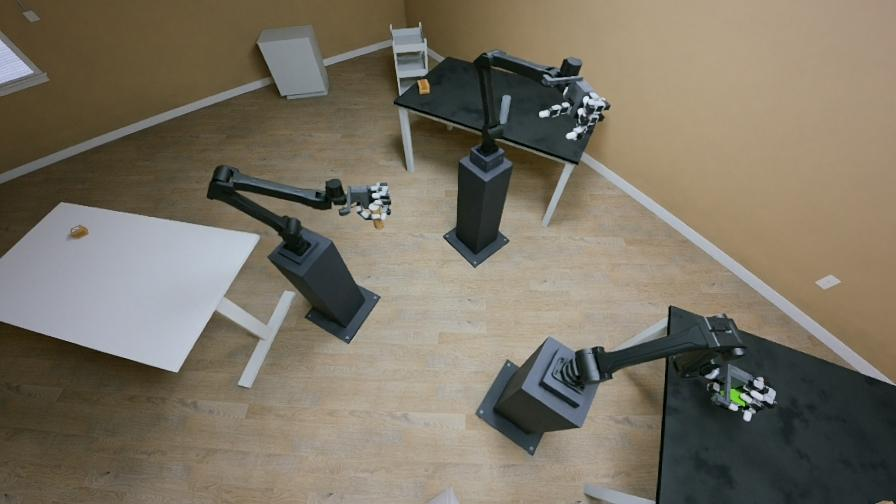

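>>> move --arm1 '{"joints": {"joint1_rad": -0.92, "joint2_rad": 1.795, "joint3_rad": 0.88, "joint4_rad": 0.955, "joint5_rad": 0.55, "joint6_rad": 1.58}, "min_time_s": 1.5}'

>>> move --arm1 '{"joints": {"joint1_rad": 0.80, "joint2_rad": 1.795, "joint3_rad": 0.88, "joint4_rad": 0.955, "joint5_rad": 0.04, "joint6_rad": 1.58}, "min_time_s": 5}' --cameras '["arm1_cam_wrist", "arm3_cam_wrist"]'

Scene clock: 853.90 s.
Joint torques (N m): arm1=[-0.44 -16.32 6.64 1.89 -0.04 -0.07] | arm2=[-0.15 -7 12.25 1.99 -0.05 -0.27] | arm3=[-1.14 -9.82 14.52 1.7 -0.03 -0.16]
Heat: arm1: hottest joint2_rad 30 °C; arm2: hottest joint3_rad 37 °C; arm3: hottest joint3_rad 39 °C.
move: arm1 done
Joint velocities: within noise
arm1.joint_positions: joint1_rad=-0.921 joint2_rad=+1.818 joint3_rad=+0.876 joint4_rad=+0.960 joint5_rad=+0.554 joint6_rad=+1.572 hand_index_mcp=+0.704 hand_index_abd=+0.009 hand_index_pip=-0.438 hand_index_dip=+0.285 hand_middle_mcp=+0.754 hand_middle_abd=+0.011 hand_middle_pip=-0.935 hand_middle_dip=-0.494 hand_ring_mcp=+0.753 hand_ring_abd=+0.010 hand_ring_pip=-0.935 hand_ring_dip=-0.496 hand_thumb_cmc=-0.496 hand_thumb_axl=+0.692 hand_thumb_mcp=-0.266 hand_thumb_ipl=-0.368 hand_current_limit=+0.400 hand_speed=-0.600
arm1.joint_status: all done
arm1.hand_state: blocked,goal,goal,goal,goal,goal,goal,goal,goal,goal,goal,goal,blocked,goal,blocked,blocked
arm1.index_mcp_current_ma: 17
arm1.index_abd_current_ma: 4
arm1.index_pip_current_ma: 4
arm1.index_dip_current_ma: 2
arm1.middle_mcp_current_ma: -7
arm1.middle_abd_current_ma: 23
arm1.middle_pip_current_ma: 13
arm1.middle_dip_current_ma: -5
arm1.ring_mcp_current_ma: 12
arm1.ring_abd_current_ma: 10
arm1.ring_pip_current_ma: 16
arm1.ring_dip_current_ma: 20
arm1.thumb_cmc_current_ma: 71
arm1.thumb_axl_current_ma: 16
arm1.thumb_mcp_current_ma: 312
arm1.thumb_ipl_current_ma: 97
arm1.hand_goal_index_mcp: 0.680
arm1.hand_goal_index_abd: 0.000
arm1.hand_goal_index_pip: -0.444
arm1.hand_goal_index_dip: 0.280
arm1.hand_goal_middle_mcp: 0.754
arm1.hand_goal_middle_abd: 0.000
arm1.hand_goal_middle_pip: -0.950
arm1.hand_goal_middle_dip: -0.500
arm1.hand_goal_ring_mcp: 0.754
arm1.hand_goal_ring_abd: 0.000
arm1.hand_goal_ring_pip: -0.950
arm1.hand_goal_ring_dip: -0.500
arm1.hand_goal_thumb_cmc: -0.560
arm1.hand_goal_thumb_axl: 0.678
arm1.hand_goal_thumb_mcp: -0.500
arm1.hand_goal_thumb_ipl: -0.450
arm1.hand: x=-1.0900 y=+0.7648 z=+1.1047 quat_wxyz=(+0.694, -0.168, -0.678, -0.173)
arm1.hand_target: x=-1.0914 y=+0.7633 z=+1.1175 quat_wxyz=(+0.702, -0.171, -0.671, -0.166)
arm1.hand_status: not commanded
arm2.joint_positions: joint1_rad=-0.899 joint2_rad=+1.072 joint3_rad=+0.534 joint4_rad=+0.489 joint5_rad=+0.051 joint6_rad=+1.564 hand_index_mcp=+0.623 hand_index_abd=+0.013 hand_index_pip=-0.848 hand_index_dip=+0.691 hand_middle_mcp=+0.896 hand_middle_abd=+0.007 hand_middle_pip=-0.951 hand_middle_dip=-0.508 hand_ring_mcp=+0.758 hand_ring_abd=+0.008 hand_ring_pip=-0.947 hand_ring_dip=-0.498 hand_thumb_cmc=-0.393 hand_thumb_axl=+0.682 hand_thumb_mcp=-0.247 hand_thumb_ipl=-0.362 hand_current_limit=+0.400 hand_speed=-0.600
arm2.joint_status: not commanded
arm2.hand_state: goal,goal,goal,goal,overload,goal,goal,goal,goal,goal,goal,goal,blocked,goal,blocked,blocked
arm2.index_mcp_current_ma: 3
arm2.index_abd_current_ma: 9
arm2.index_pip_current_ma: -1
arm2.index_dip_current_ma: -14
arm2.middle_mcp_current_ma: -2
arm2.middle_abd_current_ma: 4
arm2.middle_pip_current_ma: 1
arm2.middle_dip_current_ma: 0
arm2.ring_mcp_current_ma: 6
arm2.ring_abd_current_ma: 5
arm2.ring_pip_current_ma: 15
arm2.ring_dip_current_ma: 2
arm2.thumb_cmc_current_ma: 51
arm2.thumb_axl_current_ma: 3
arm2.thumb_mcp_current_ma: 382
arm2.thumb_ipl_current_ma: 195
arm2.hand_goal_index_mcp: 0.620
arm2.hand_goal_index_abd: 0.000
arm2.hand_goal_index_pip: -0.850
arm2.hand_goal_index_dip: 0.696
arm2.hand_goal_middle_mcp: 0.754
arm2.hand_goal_middle_abd: 0.000
arm2.hand_goal_middle_pip: -0.950
arm2.hand_goal_middle_dip: -0.500
arm2.hand_goal_ring_mcp: 0.754
arm2.hand_goal_ring_abd: 0.000
arm2.hand_goal_ring_pip: -0.950
arm2.hand_goal_ring_dip: -0.500
arm2.hand_goal_thumb_cmc: -0.430
arm2.hand_goal_thumb_axl: 0.678
arm2.hand_goal_thumb_mcp: -0.500
arm2.hand_goal_thumb_ipl: -0.450
arm2.hand: x=+0.2769 y=-0.0015 z=+1.0885 quat_wxyz=(+0.685, +0.068, -0.723, +0.051)
arm2.hand_target: x=+0.2674 y=-0.0034 z=+1.1157 quat_wxyz=(+0.701, +0.068, -0.708, +0.052)
arm2.hand_status: not commanded
arm3: as last shown
arm3.index_mcp_current_ma: -4
arm3.index_abd_current_ma: -5
arm3.index_pip_current_ma: 0
arm3.index_dip_current_ma: 3
arm3.middle_mcp_current_ma: 0
arm3.middle_abd_current_ma: 3
arm3.middle_pip_current_ma: -5
arm3.middle_dip_current_ma: -5
arm3.ring_mcp_current_ma: 10
arm3.ring_abd_current_ma: -4
arm3.ring_pip_current_ma: -16
arm3.ring_dip_current_ma: -16
arm3.thumb_cmc_current_ma: 13
arm3.thumb_axl_current_ma: 9
arm3.thumb_mcp_current_ma: -7
arm3.thumb_ipl_current_ma: -2
arm3.hand_target: x=-0.4678 y=-0.1400 z=+1.5001 quat_wxyz=(-0.578, +0.409, +0.572, +0.413)
pictures: none

Scene clock: 859.57 s.
Joint torques (N m): arm1=[-0.67 -16.67 6.8 2.14 0.1 -0.07] | arm2=[-0.26 -7.12 12.22 1.96 -0.07 -0.26] | arm3=[-1.2 -9.88 14.46 1.72 -0.04 -0.17]
Heat: arm1: hottest joint2_rad 30 °C; arm2: hottest joint3_rad 37 °C; arm3: hottest joint3_rad 40 °C.
move: arm1 done
Joint velocities: within noise
arm1.joint_positions: joint1_rad=+0.806 joint2_rad=+1.818 joint3_rad=+0.876 joint4_rad=+0.960 joint5_rad=+0.039 joint6_rad=+1.572 hand_index_mcp=+0.708 hand_index_abd=+0.009 hand_index_pip=-0.438 hand_index_dip=+0.285 hand_middle_mcp=+0.753 hand_middle_abd=+0.011 hand_middle_pip=-0.936 hand_middle_dip=-0.494 hand_ring_mcp=+0.751 hand_ring_abd=+0.010 hand_ring_pip=-0.936 hand_ring_dip=-0.496 hand_thumb_cmc=-0.496 hand_thumb_axl=+0.692 hand_thumb_mcp=-0.267 hand_thumb_ipl=-0.368 hand_current_limit=+0.400 hand_speed=-0.600
arm1.joint_status: all done
arm1.hand_state: blocked,goal,goal,goal,goal,goal,goal,goal,goal,goal,goal,goal,blocked,goal,blocked,blocked
arm1.index_mcp_current_ma: 18
arm1.index_abd_current_ma: 13
arm1.index_pip_current_ma: 12
arm1.index_dip_current_ma: 3
arm1.middle_mcp_current_ma: -7
arm1.middle_abd_current_ma: 14
arm1.middle_pip_current_ma: 10
arm1.middle_dip_current_ma: 0
arm1.ring_mcp_current_ma: 11
arm1.ring_abd_current_ma: 12
arm1.ring_pip_current_ma: 10
arm1.ring_dip_current_ma: 13
arm1.thumb_cmc_current_ma: 59
arm1.thumb_axl_current_ma: 17
arm1.thumb_mcp_current_ma: 307
arm1.thumb_ipl_current_ma: 106
arm1.hand_goal_index_mcp: 0.680
arm1.hand_goal_index_abd: 0.000
arm1.hand_goal_index_pip: -0.444
arm1.hand_goal_index_dip: 0.280
arm1.hand_goal_middle_mcp: 0.754
arm1.hand_goal_middle_abd: 0.000
arm1.hand_goal_middle_pip: -0.950
arm1.hand_goal_middle_dip: -0.500
arm1.hand_goal_ring_mcp: 0.754
arm1.hand_goal_ring_abd: 0.000
arm1.hand_goal_ring_pip: -0.950
arm1.hand_goal_ring_dip: -0.500
arm1.hand_goal_thumb_cmc: -0.560
arm1.hand_goal_thumb_axl: 0.678
arm1.hand_goal_thumb_mcp: -0.500
arm1.hand_goal_thumb_ipl: -0.450
arm1.hand: x=-0.4447 y=-0.0143 z=+1.0931 quat_wxyz=(+0.452, +0.542, -0.453, +0.545)
arm1.hand_target: x=-0.4482 y=-0.0153 z=+1.1077 quat_wxyz=(+0.456, +0.533, -0.451, +0.552)
arm1.hand_status: not commanded
arm2, arm3: as last shown
arm2.index_mcp_current_ma: 12
arm2.index_abd_current_ma: 14
arm2.index_pip_current_ma: 3
arm2.index_dip_current_ma: -15
arm2.middle_mcp_current_ma: -3
arm2.middle_abd_current_ma: 6
arm2.middle_pip_current_ma: -1
arm2.middle_dip_current_ma: -9
arm2.ring_mcp_current_ma: 7
arm2.ring_abd_current_ma: 16
arm2.ring_pip_current_ma: 2
arm2.ring_dip_current_ma: 9
arm2.thumb_cmc_current_ma: 54
arm2.thumb_mcp_current_ma: 392
arm2.thumb_ipl_current_ma: 190
arm3.index_mcp_current_ma: 14
arm3.index_abd_current_ma: 0
arm3.index_pip_current_ma: 13
arm3.index_dip_current_ma: -7
arm3.middle_mcp_current_ma: 3
arm3.middle_abd_current_ma: -7
arm3.middle_dip_current_ma: -3
arm3.ring_mcp_current_ma: 20
arm3.ring_abd_current_ma: -9
arm3.ring_pip_current_ma: -7
arm3.ring_dip_current_ma: -3
arm3.thumb_cmc_current_ma: 35
arm3.thumb_axl_current_ma: -7
arm3.thumb_mcp_current_ma: 5
arm3.thumb_ipl_current_ma: 6
arm1_cam_wrist: T_world_to_cam=[[-0.5915, -0.09327, -0.80089, 0.6439], [0.36984, 0.85125, -0.37228, 0.52448], [0.71648, -0.51641, -0.46902, 0.94153]] pos_world=[-0.48769, 0.0998, 1.15254]
arm3_cam_wrist: T_world_to_cam=[[0.58901, 0.13044, -0.79753, 1.50213], [-0.2456, -0.91131, -0.33044, 0.1847], [-0.7699, 0.3905, -0.50474, 0.56037]] pos_world=[-0.40798, -0.24645, 1.54186]

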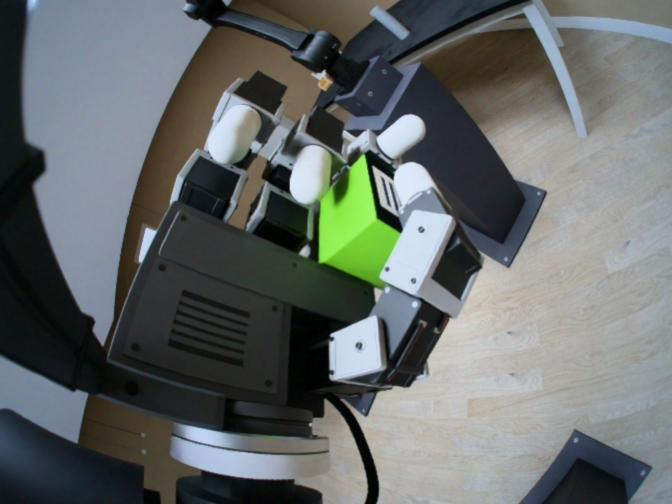

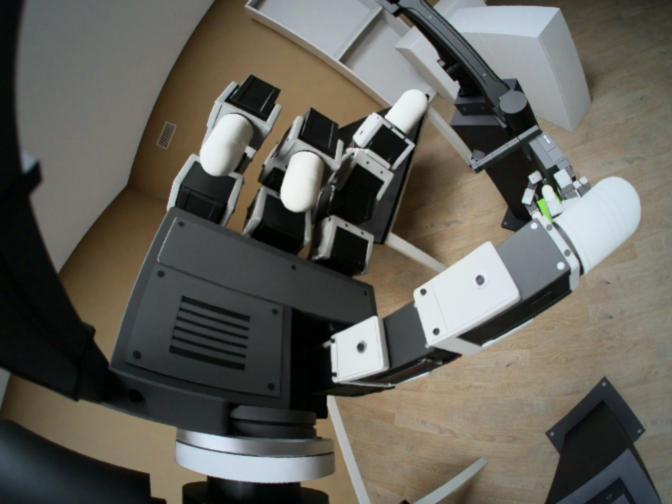

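>>> move --arm3 '{"target": [-0.60, -0.05, 1.27, 0.5458, -0.4525, -0.5270, -0.4685], "speed": 0.25}'

>>> move --arm3 '{"target": [-0.571, -0.022, 1.066, 0.5458, -0.4525, -0.5270, -0.4685], "speed": 0.2}' --cameras '["arm1_cam_wrist", "arm3_cam_wrist"]'

>>> zoom_image --camera "arm3_cam_wrist" --region '[472, 0, 672, 200]'

Scene clock: 866.40 s.
Joint torques (N m): arm1=[-0.67 -16.67 6.8 2.13 0.1 -0.07] | arm2=[-0.21 -7.12 12.19 1.95 -0.05 -0.26] | arm3=[-0.62 -19.9 12.71 2.78 0.32 -0.36]
Heat: arm1: hottest joint2_rad 30 °C; arm2: hottest joint3_rad 37 °C; arm3: hottest joint3_rad 40 °C.
move: arm3 off_target
Joint velocities: within noise
arm1, arm2: as last shown
arm1.index_mcp_current_ma: 16
arm1.index_abd_current_ma: 12
arm1.index_pip_current_ma: 21
arm1.index_dip_current_ma: 4
arm1.middle_mcp_current_ma: -5
arm1.middle_abd_current_ma: 18
arm1.middle_pip_current_ma: 4
arm1.middle_dip_current_ma: 3
arm1.ring_mcp_current_ma: 10
arm1.ring_abd_current_ma: 11
arm1.ring_pip_current_ma: 20
arm1.ring_dip_current_ma: 5
arm1.thumb_cmc_current_ma: 68
arm1.thumb_mcp_current_ma: 312
arm1.thumb_ipl_current_ma: 99
arm2.index_abd_current_ma: 4
arm2.index_pip_current_ma: -5
arm2.index_dip_current_ma: -14
arm2.middle_mcp_current_ma: -13
arm2.middle_abd_current_ma: 8
arm2.middle_pip_current_ma: 4
arm2.middle_dip_current_ma: -13
arm2.ring_mcp_current_ma: 1
arm2.ring_abd_current_ma: 6
arm2.ring_pip_current_ma: 0
arm2.ring_dip_current_ma: 17
arm2.thumb_cmc_current_ma: 52
arm2.thumb_axl_current_ma: -3
arm2.thumb_mcp_current_ma: 383
arm2.thumb_ipl_current_ma: 188
arm3.joint_positions: joint1_rad=+0.032 joint2_rad=+1.746 joint3_rad=+1.283 joint4_rad=+0.407 joint5_rad=+0.608 joint6_rad=+1.560 hand_index_mcp=+0.406 hand_index_abd=+0.010 hand_index_pip=+0.069 hand_index_dip=+0.421 hand_middle_mcp=+0.759 hand_middle_abd=+0.010 hand_middle_pip=-0.938 hand_middle_dip=-0.616 hand_ring_mcp=+0.756 hand_ring_abd=+0.013 hand_ring_pip=-0.942 hand_ring_dip=-0.611 hand_thumb_cmc=-0.495 hand_thumb_axl=+0.679 hand_thumb_mcp=+0.182 hand_thumb_ipl=+0.174 hand_current_limit=+0.400 hand_speed=-0.600
arm3.joint_status: not commanded
arm3.hand_state: goal,goal,goal,goal,goal,goal,goal,goal,goal,goal,goal,goal,blocked,goal,goal,goal
arm3.index_mcp_current_ma: -4
arm3.index_abd_current_ma: 4
arm3.index_pip_current_ma: -2
arm3.index_dip_current_ma: 3
arm3.middle_mcp_current_ma: -10
arm3.middle_abd_current_ma: -2
arm3.middle_pip_current_ma: -10
arm3.middle_dip_current_ma: -15
arm3.ring_mcp_current_ma: 8
arm3.ring_abd_current_ma: 2
arm3.ring_pip_current_ma: -35
arm3.ring_dip_current_ma: -3
arm3.thumb_cmc_current_ma: 16
arm3.thumb_axl_current_ma: -1
arm3.thumb_mcp_current_ma: 2
arm3.thumb_ipl_current_ma: 6
arm3.hand_goal_index_mcp: 0.410
arm3.hand_goal_index_abd: 0.000
arm3.hand_goal_index_pip: 0.070
arm3.hand_goal_index_dip: 0.410
arm3.hand_goal_middle_mcp: 0.754
arm3.hand_goal_middle_abd: 0.000
arm3.hand_goal_middle_pip: -0.950
arm3.hand_goal_middle_dip: -0.600
arm3.hand_goal_ring_mcp: 0.754
arm3.hand_goal_ring_abd: 0.000
arm3.hand_goal_ring_pip: -0.950
arm3.hand_goal_ring_dip: -0.600
arm3.hand_goal_thumb_cmc: -0.580
arm3.hand_goal_thumb_axl: 0.678
arm3.hand_goal_thumb_mcp: 0.180
arm3.hand_goal_thumb_ipl: 0.168
arm3.hand: x=-0.5948 y=-0.0532 z=+1.2299 quat_wxyz=(-0.518, +0.458, +0.555, +0.462)
arm3.hand_target: x=-0.5987 y=-0.0516 z=+1.2698 quat_wxyz=(-0.546, +0.453, +0.527, +0.468)
arm3.hand_status: off_target (0.041 m and 4.7 deg from the pose sent, 0.258 m and 10.9 deg at the start)
pictures: none

Scene clock: 868.17 s.
Joint torques (N m): arm1=[-0.73 -16.67 6.78 2.13 0.1 -0.07] | arm2=[-0.09 -7.12 12.1 2 -0.05 -0.26] | arm3=[-1.2 -20.19 6.89 2.86 -0.08 -0.33]
Heat: arm1: hottest joint2_rad 30 °C; arm2: hottest joint3_rad 37 °C; arm3: hottest joint3_rad 40 °C.
move: arm3 done
Joint velocities: within noise
arm1, arm2: as last shown
arm1.index_mcp_current_ma: 11
arm1.index_abd_current_ma: 16
arm1.index_pip_current_ma: 13
arm1.index_dip_current_ma: 2
arm1.middle_mcp_current_ma: -18
arm1.middle_abd_current_ma: 17
arm1.middle_dip_current_ma: 17
arm1.ring_mcp_current_ma: 3
arm1.ring_abd_current_ma: 10
arm1.ring_pip_current_ma: 13
arm1.ring_dip_current_ma: 8
arm1.thumb_axl_current_ma: 20
arm1.thumb_mcp_current_ma: 323
arm1.thumb_ipl_current_ma: 89
arm2.index_mcp_current_ma: 19
arm2.index_abd_current_ma: 13
arm2.index_pip_current_ma: 4
arm2.index_dip_current_ma: -9
arm2.middle_mcp_current_ma: -5
arm2.middle_abd_current_ma: 16
arm2.middle_pip_current_ma: 0
arm2.middle_dip_current_ma: -8
arm2.ring_mcp_current_ma: 7
arm2.ring_abd_current_ma: 3
arm2.ring_pip_current_ma: 8
arm2.ring_dip_current_ma: 4
arm2.thumb_cmc_current_ma: 56
arm2.thumb_axl_current_ma: 4
arm2.thumb_mcp_current_ma: 382
arm2.thumb_ipl_current_ma: 197
arm3.joint_positions: joint1_rad=-0.029 joint2_rad=+2.051 joint3_rad=+1.174 joint4_rad=+0.882 joint5_rad=+0.546 joint6_rad=+1.560 hand_index_mcp=+0.406 hand_index_abd=+0.010 hand_index_pip=+0.069 hand_index_dip=+0.421 hand_middle_mcp=+0.759 hand_middle_abd=+0.010 hand_middle_pip=-0.938 hand_middle_dip=-0.616 hand_ring_mcp=+0.756 hand_ring_abd=+0.013 hand_ring_pip=-0.942 hand_ring_dip=-0.611 hand_thumb_cmc=-0.495 hand_thumb_axl=+0.679 hand_thumb_mcp=+0.182 hand_thumb_ipl=+0.174 hand_current_limit=+0.400 hand_speed=-0.600
arm3.joint_status: not commanded
arm3.hand_state: goal,goal,goal,goal,goal,goal,goal,goal,goal,goal,goal,goal,blocked,goal,goal,goal
arm3.index_mcp_current_ma: -1
arm3.index_abd_current_ma: 3
arm3.index_pip_current_ma: -15
arm3.index_dip_current_ma: -9
arm3.middle_mcp_current_ma: 6
arm3.middle_abd_current_ma: -3
arm3.middle_pip_current_ma: -11
arm3.middle_dip_current_ma: -14
arm3.ring_mcp_current_ma: 0
arm3.ring_abd_current_ma: -6
arm3.ring_pip_current_ma: -18
arm3.ring_dip_current_ma: -6
arm3.thumb_cmc_current_ma: 16
arm3.thumb_axl_current_ma: 10
arm3.thumb_mcp_current_ma: -1
arm3.thumb_ipl_current_ma: 16
arm3.hand_goal_index_mcp: 0.410
arm3.hand_goal_index_abd: 0.000
arm3.hand_goal_index_pip: 0.070
arm3.hand_goal_index_dip: 0.410
arm3.hand_goal_middle_mcp: 0.754
arm3.hand_goal_middle_abd: 0.000
arm3.hand_goal_middle_pip: -0.950
arm3.hand_goal_middle_dip: -0.600
arm3.hand_goal_ring_mcp: 0.754
arm3.hand_goal_ring_abd: 0.000
arm3.hand_goal_ring_pip: -0.950
arm3.hand_goal_ring_dip: -0.600
arm3.hand_goal_thumb_cmc: -0.580
arm3.hand_goal_thumb_axl: 0.678
arm3.hand_goal_thumb_mcp: 0.180
arm3.hand_goal_thumb_ipl: 0.168
arm3.hand: x=-0.5740 y=-0.0235 z=+1.0606 quat_wxyz=(-0.539, +0.456, +0.534, +0.465)
arm3.hand_target: x=-0.5710 y=-0.0221 z=+1.0660 quat_wxyz=(-0.546, +0.453, +0.527, +0.468)
arm3.hand_status: done (0.006 m and 1.2 deg from the pose sent, 0.168 m and 4.7 deg at the start)
arm1_cam_wrist: T_world_to_cam=[[-0.5915, -0.09327, -0.80089, 0.6439], [0.36984, 0.85125, -0.37228, 0.52448], [0.71648, -0.51641, -0.46902, 0.94153]] pos_world=[-0.48769, 0.0998, 1.15254]
arm3_cam_wrist: T_world_to_cam=[[0.58454, 0.05537, -0.80948, 1.22641], [-0.41036, -0.84049, -0.35382, 0.06063], [-0.69994, 0.539, -0.46857, 0.23118]] pos_world=[-0.53018, -0.14155, 1.12253]

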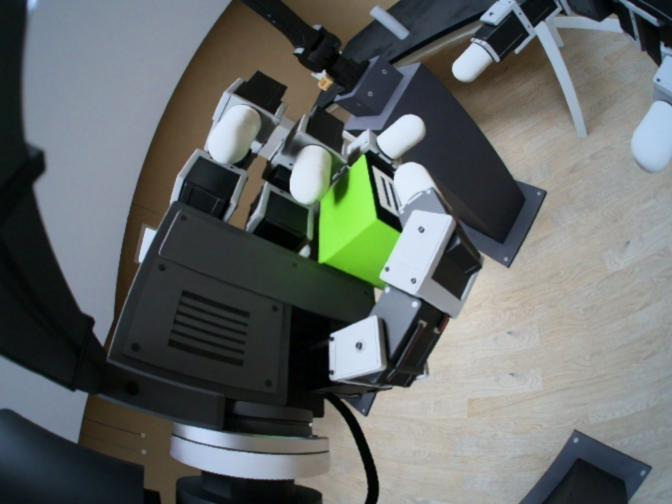

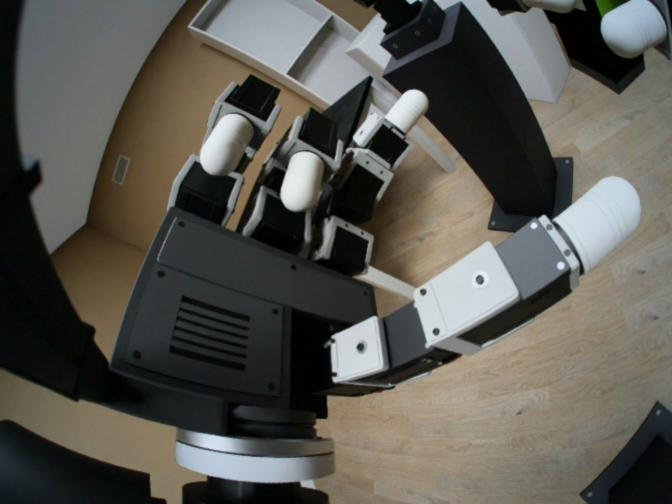

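Scaled by 2.520 from the camera's image (finer frame: 960x720).

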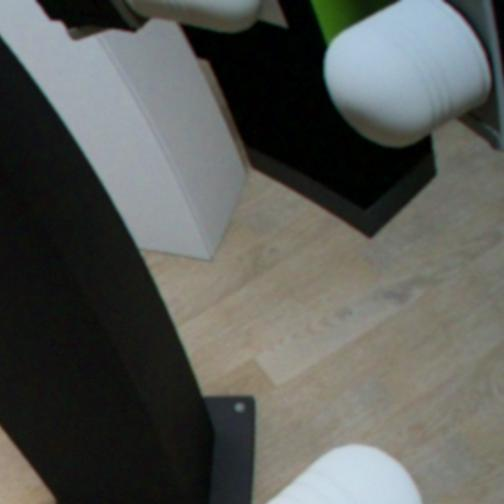

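>>> move --arm3 '{"target": [-0.503, 0.0075, 1.043, 0.5458, -0.4525, -0.5270, -0.4685], "speed": 0.1, "joints": {"hand_middle_mcp": 1.0, "hand_ring_mcp": 1.0}}' --cameras '["arm1_cam_wrist", "arm3_cam_wrist"]'

>>> zoom_image --camera "arm3_cam_wrist" --region '[400, 0, 672, 272]'

>>> zoom_image --camera "arm1_cam_wrist" --region '[400, 0, 672, 272]'

Scene clock: 919.47 s.
Joint torques (N m): arm1=[-0.67 -16.67 6.8 2.13 0.1 -0.07] | arm2=[-0.09 -7.53 12.15 1.94 -0.06 -0.26] | arm3=[-0.67 -18.67 6.34 3.02 -0.08 -0.26]
Heat: arm1: hottest joint2_rad 30 °C; arm2: hottest joint3_rad 37 °C; arm3: hottest joint3_rad 37 °C.
move: arm3 done
Joint velocities: within noise
arm1, arm2: as last shown
arm1.index_mcp_current_ma: 21
arm1.index_abd_current_ma: 1
arm1.index_pip_current_ma: 24
arm1.index_dip_current_ma: -4
arm1.middle_mcp_current_ma: -10
arm1.middle_abd_current_ma: 7
arm1.middle_pip_current_ma: -6
arm1.middle_dip_current_ma: 10
arm1.ring_mcp_current_ma: 5
arm1.ring_abd_current_ma: 9
arm1.ring_pip_current_ma: 9
arm1.ring_dip_current_ma: 12
arm1.thumb_cmc_current_ma: 63
arm1.thumb_axl_current_ma: 14
arm1.thumb_mcp_current_ma: 312
arm1.thumb_ipl_current_ma: 94
arm2.index_mcp_current_ma: 15
arm2.index_abd_current_ma: 8
arm2.index_pip_current_ma: 8
arm2.index_dip_current_ma: -15
arm2.middle_mcp_current_ma: -2
arm2.middle_abd_current_ma: -6
arm2.middle_pip_current_ma: 3
arm2.ring_mcp_current_ma: 3
arm2.ring_abd_current_ma: 24
arm2.ring_pip_current_ma: 13
arm2.thumb_cmc_current_ma: 60
arm2.thumb_axl_current_ma: -1
arm2.thumb_mcp_current_ma: 390
arm2.thumb_ipl_current_ma: 191
arm3.joint_positions: joint1_rad=-0.164 joint2_rad=+2.057 joint3_rad=+1.122 joint4_rad=+0.955 joint5_rad=+0.419 joint6_rad=+1.560 hand_index_mcp=+0.406 hand_index_abd=+0.010 hand_index_pip=+0.069 hand_index_dip=+0.424 hand_middle_mcp=+1.000 hand_middle_abd=+0.010 hand_middle_pip=-0.937 hand_middle_dip=-0.616 hand_ring_mcp=+1.000 hand_ring_abd=+0.013 hand_ring_pip=-0.941 hand_ring_dip=-0.611 hand_thumb_cmc=-0.495 hand_thumb_axl=+0.679 hand_thumb_mcp=+0.182 hand_thumb_ipl=+0.174 hand_current_limit=+0.400 hand_speed=-0.600
arm3.joint_status: all done
arm3.hand_state: goal,goal,goal,goal,goal,goal,goal,goal,goal,goal,goal,goal,blocked,goal,goal,goal
arm3.index_mcp_current_ma: -6
arm3.index_abd_current_ma: 1
arm3.index_pip_current_ma: 0
arm3.index_dip_current_ma: -2
arm3.middle_mcp_current_ma: -5
arm3.middle_abd_current_ma: 7
arm3.middle_pip_current_ma: -13
arm3.middle_dip_current_ma: -25
arm3.ring_mcp_current_ma: 4
arm3.ring_abd_current_ma: 6
arm3.ring_pip_current_ma: -7
arm3.ring_dip_current_ma: -11
arm3.thumb_cmc_current_ma: 14
arm3.thumb_axl_current_ma: -2
arm3.thumb_mcp_current_ma: -2
arm3.thumb_ipl_current_ma: -3
arm3.hand_goal_index_mcp: 0.410
arm3.hand_goal_index_abd: 0.000
arm3.hand_goal_index_pip: 0.070
arm3.hand_goal_index_dip: 0.410
arm3.hand_goal_middle_mcp: 1.000
arm3.hand_goal_middle_abd: 0.000
arm3.hand_goal_middle_pip: -0.950
arm3.hand_goal_middle_dip: -0.600
arm3.hand_goal_ring_mcp: 1.000
arm3.hand_goal_ring_abd: 0.000
arm3.hand_goal_ring_pip: -0.950
arm3.hand_goal_ring_dip: -0.600
arm3.hand_goal_thumb_cmc: -0.580
arm3.hand_goal_thumb_axl: 0.678
arm3.hand_goal_thumb_mcp: 0.180
arm3.hand_goal_thumb_ipl: 0.168
arm3.hand: x=-0.5024 y=+0.0089 z=+1.0485 quat_wxyz=(-0.543, +0.456, +0.528, +0.468)
arm3.hand_target: x=-0.5030 y=+0.0074 z=+1.0429 quat_wxyz=(-0.546, +0.453, +0.527, +0.468)
arm3.hand_status: done (0.006 m and 0.5 deg from the pose sent, 0.079 m and 1.2 deg at the start)
arm1_cam_wrist: T_world_to_cam=[[-0.5915, -0.09327, -0.80089, 0.6439], [0.36984, 0.85125, -0.37228, 0.52448], [0.71648, -0.51641, -0.46902, 0.94153]] pos_world=[-0.48769, 0.0998, 1.15254]
arm3_cam_wrist: T_world_to_cam=[[0.57896, 0.06186, -0.813, 1.17371], [-0.4184, -0.83329, -0.36136, 0.11686], [-0.69982, 0.54937, -0.45656, 0.24544]] pos_world=[-0.45887, -0.11007, 1.10851]

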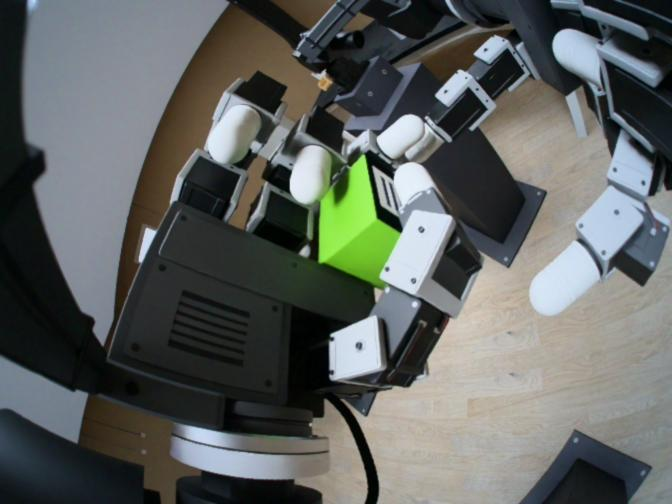

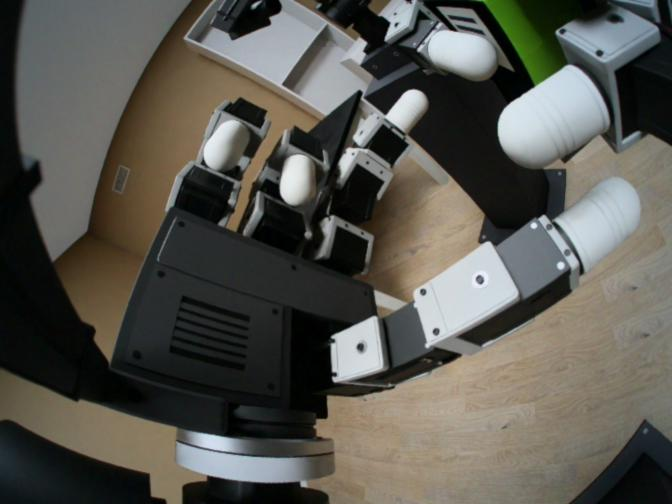

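Scaled by 1.853 from the camera's image (finer frame: 960x720).

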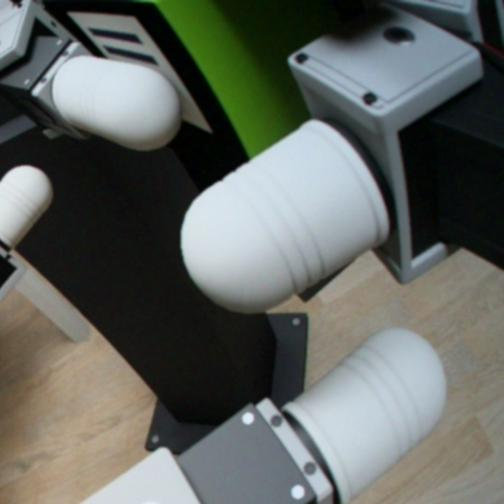

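Scaled by 1.853 from the camera's image (finer frame: 960x720).

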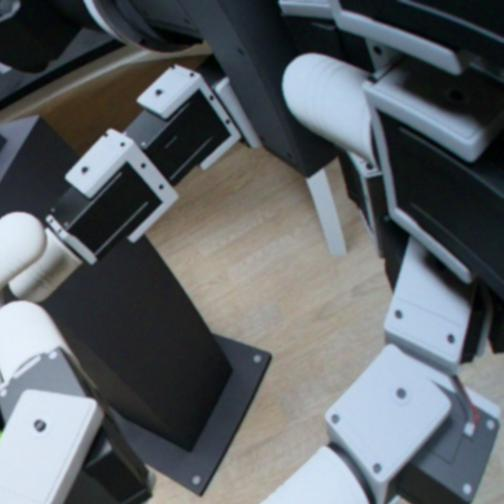

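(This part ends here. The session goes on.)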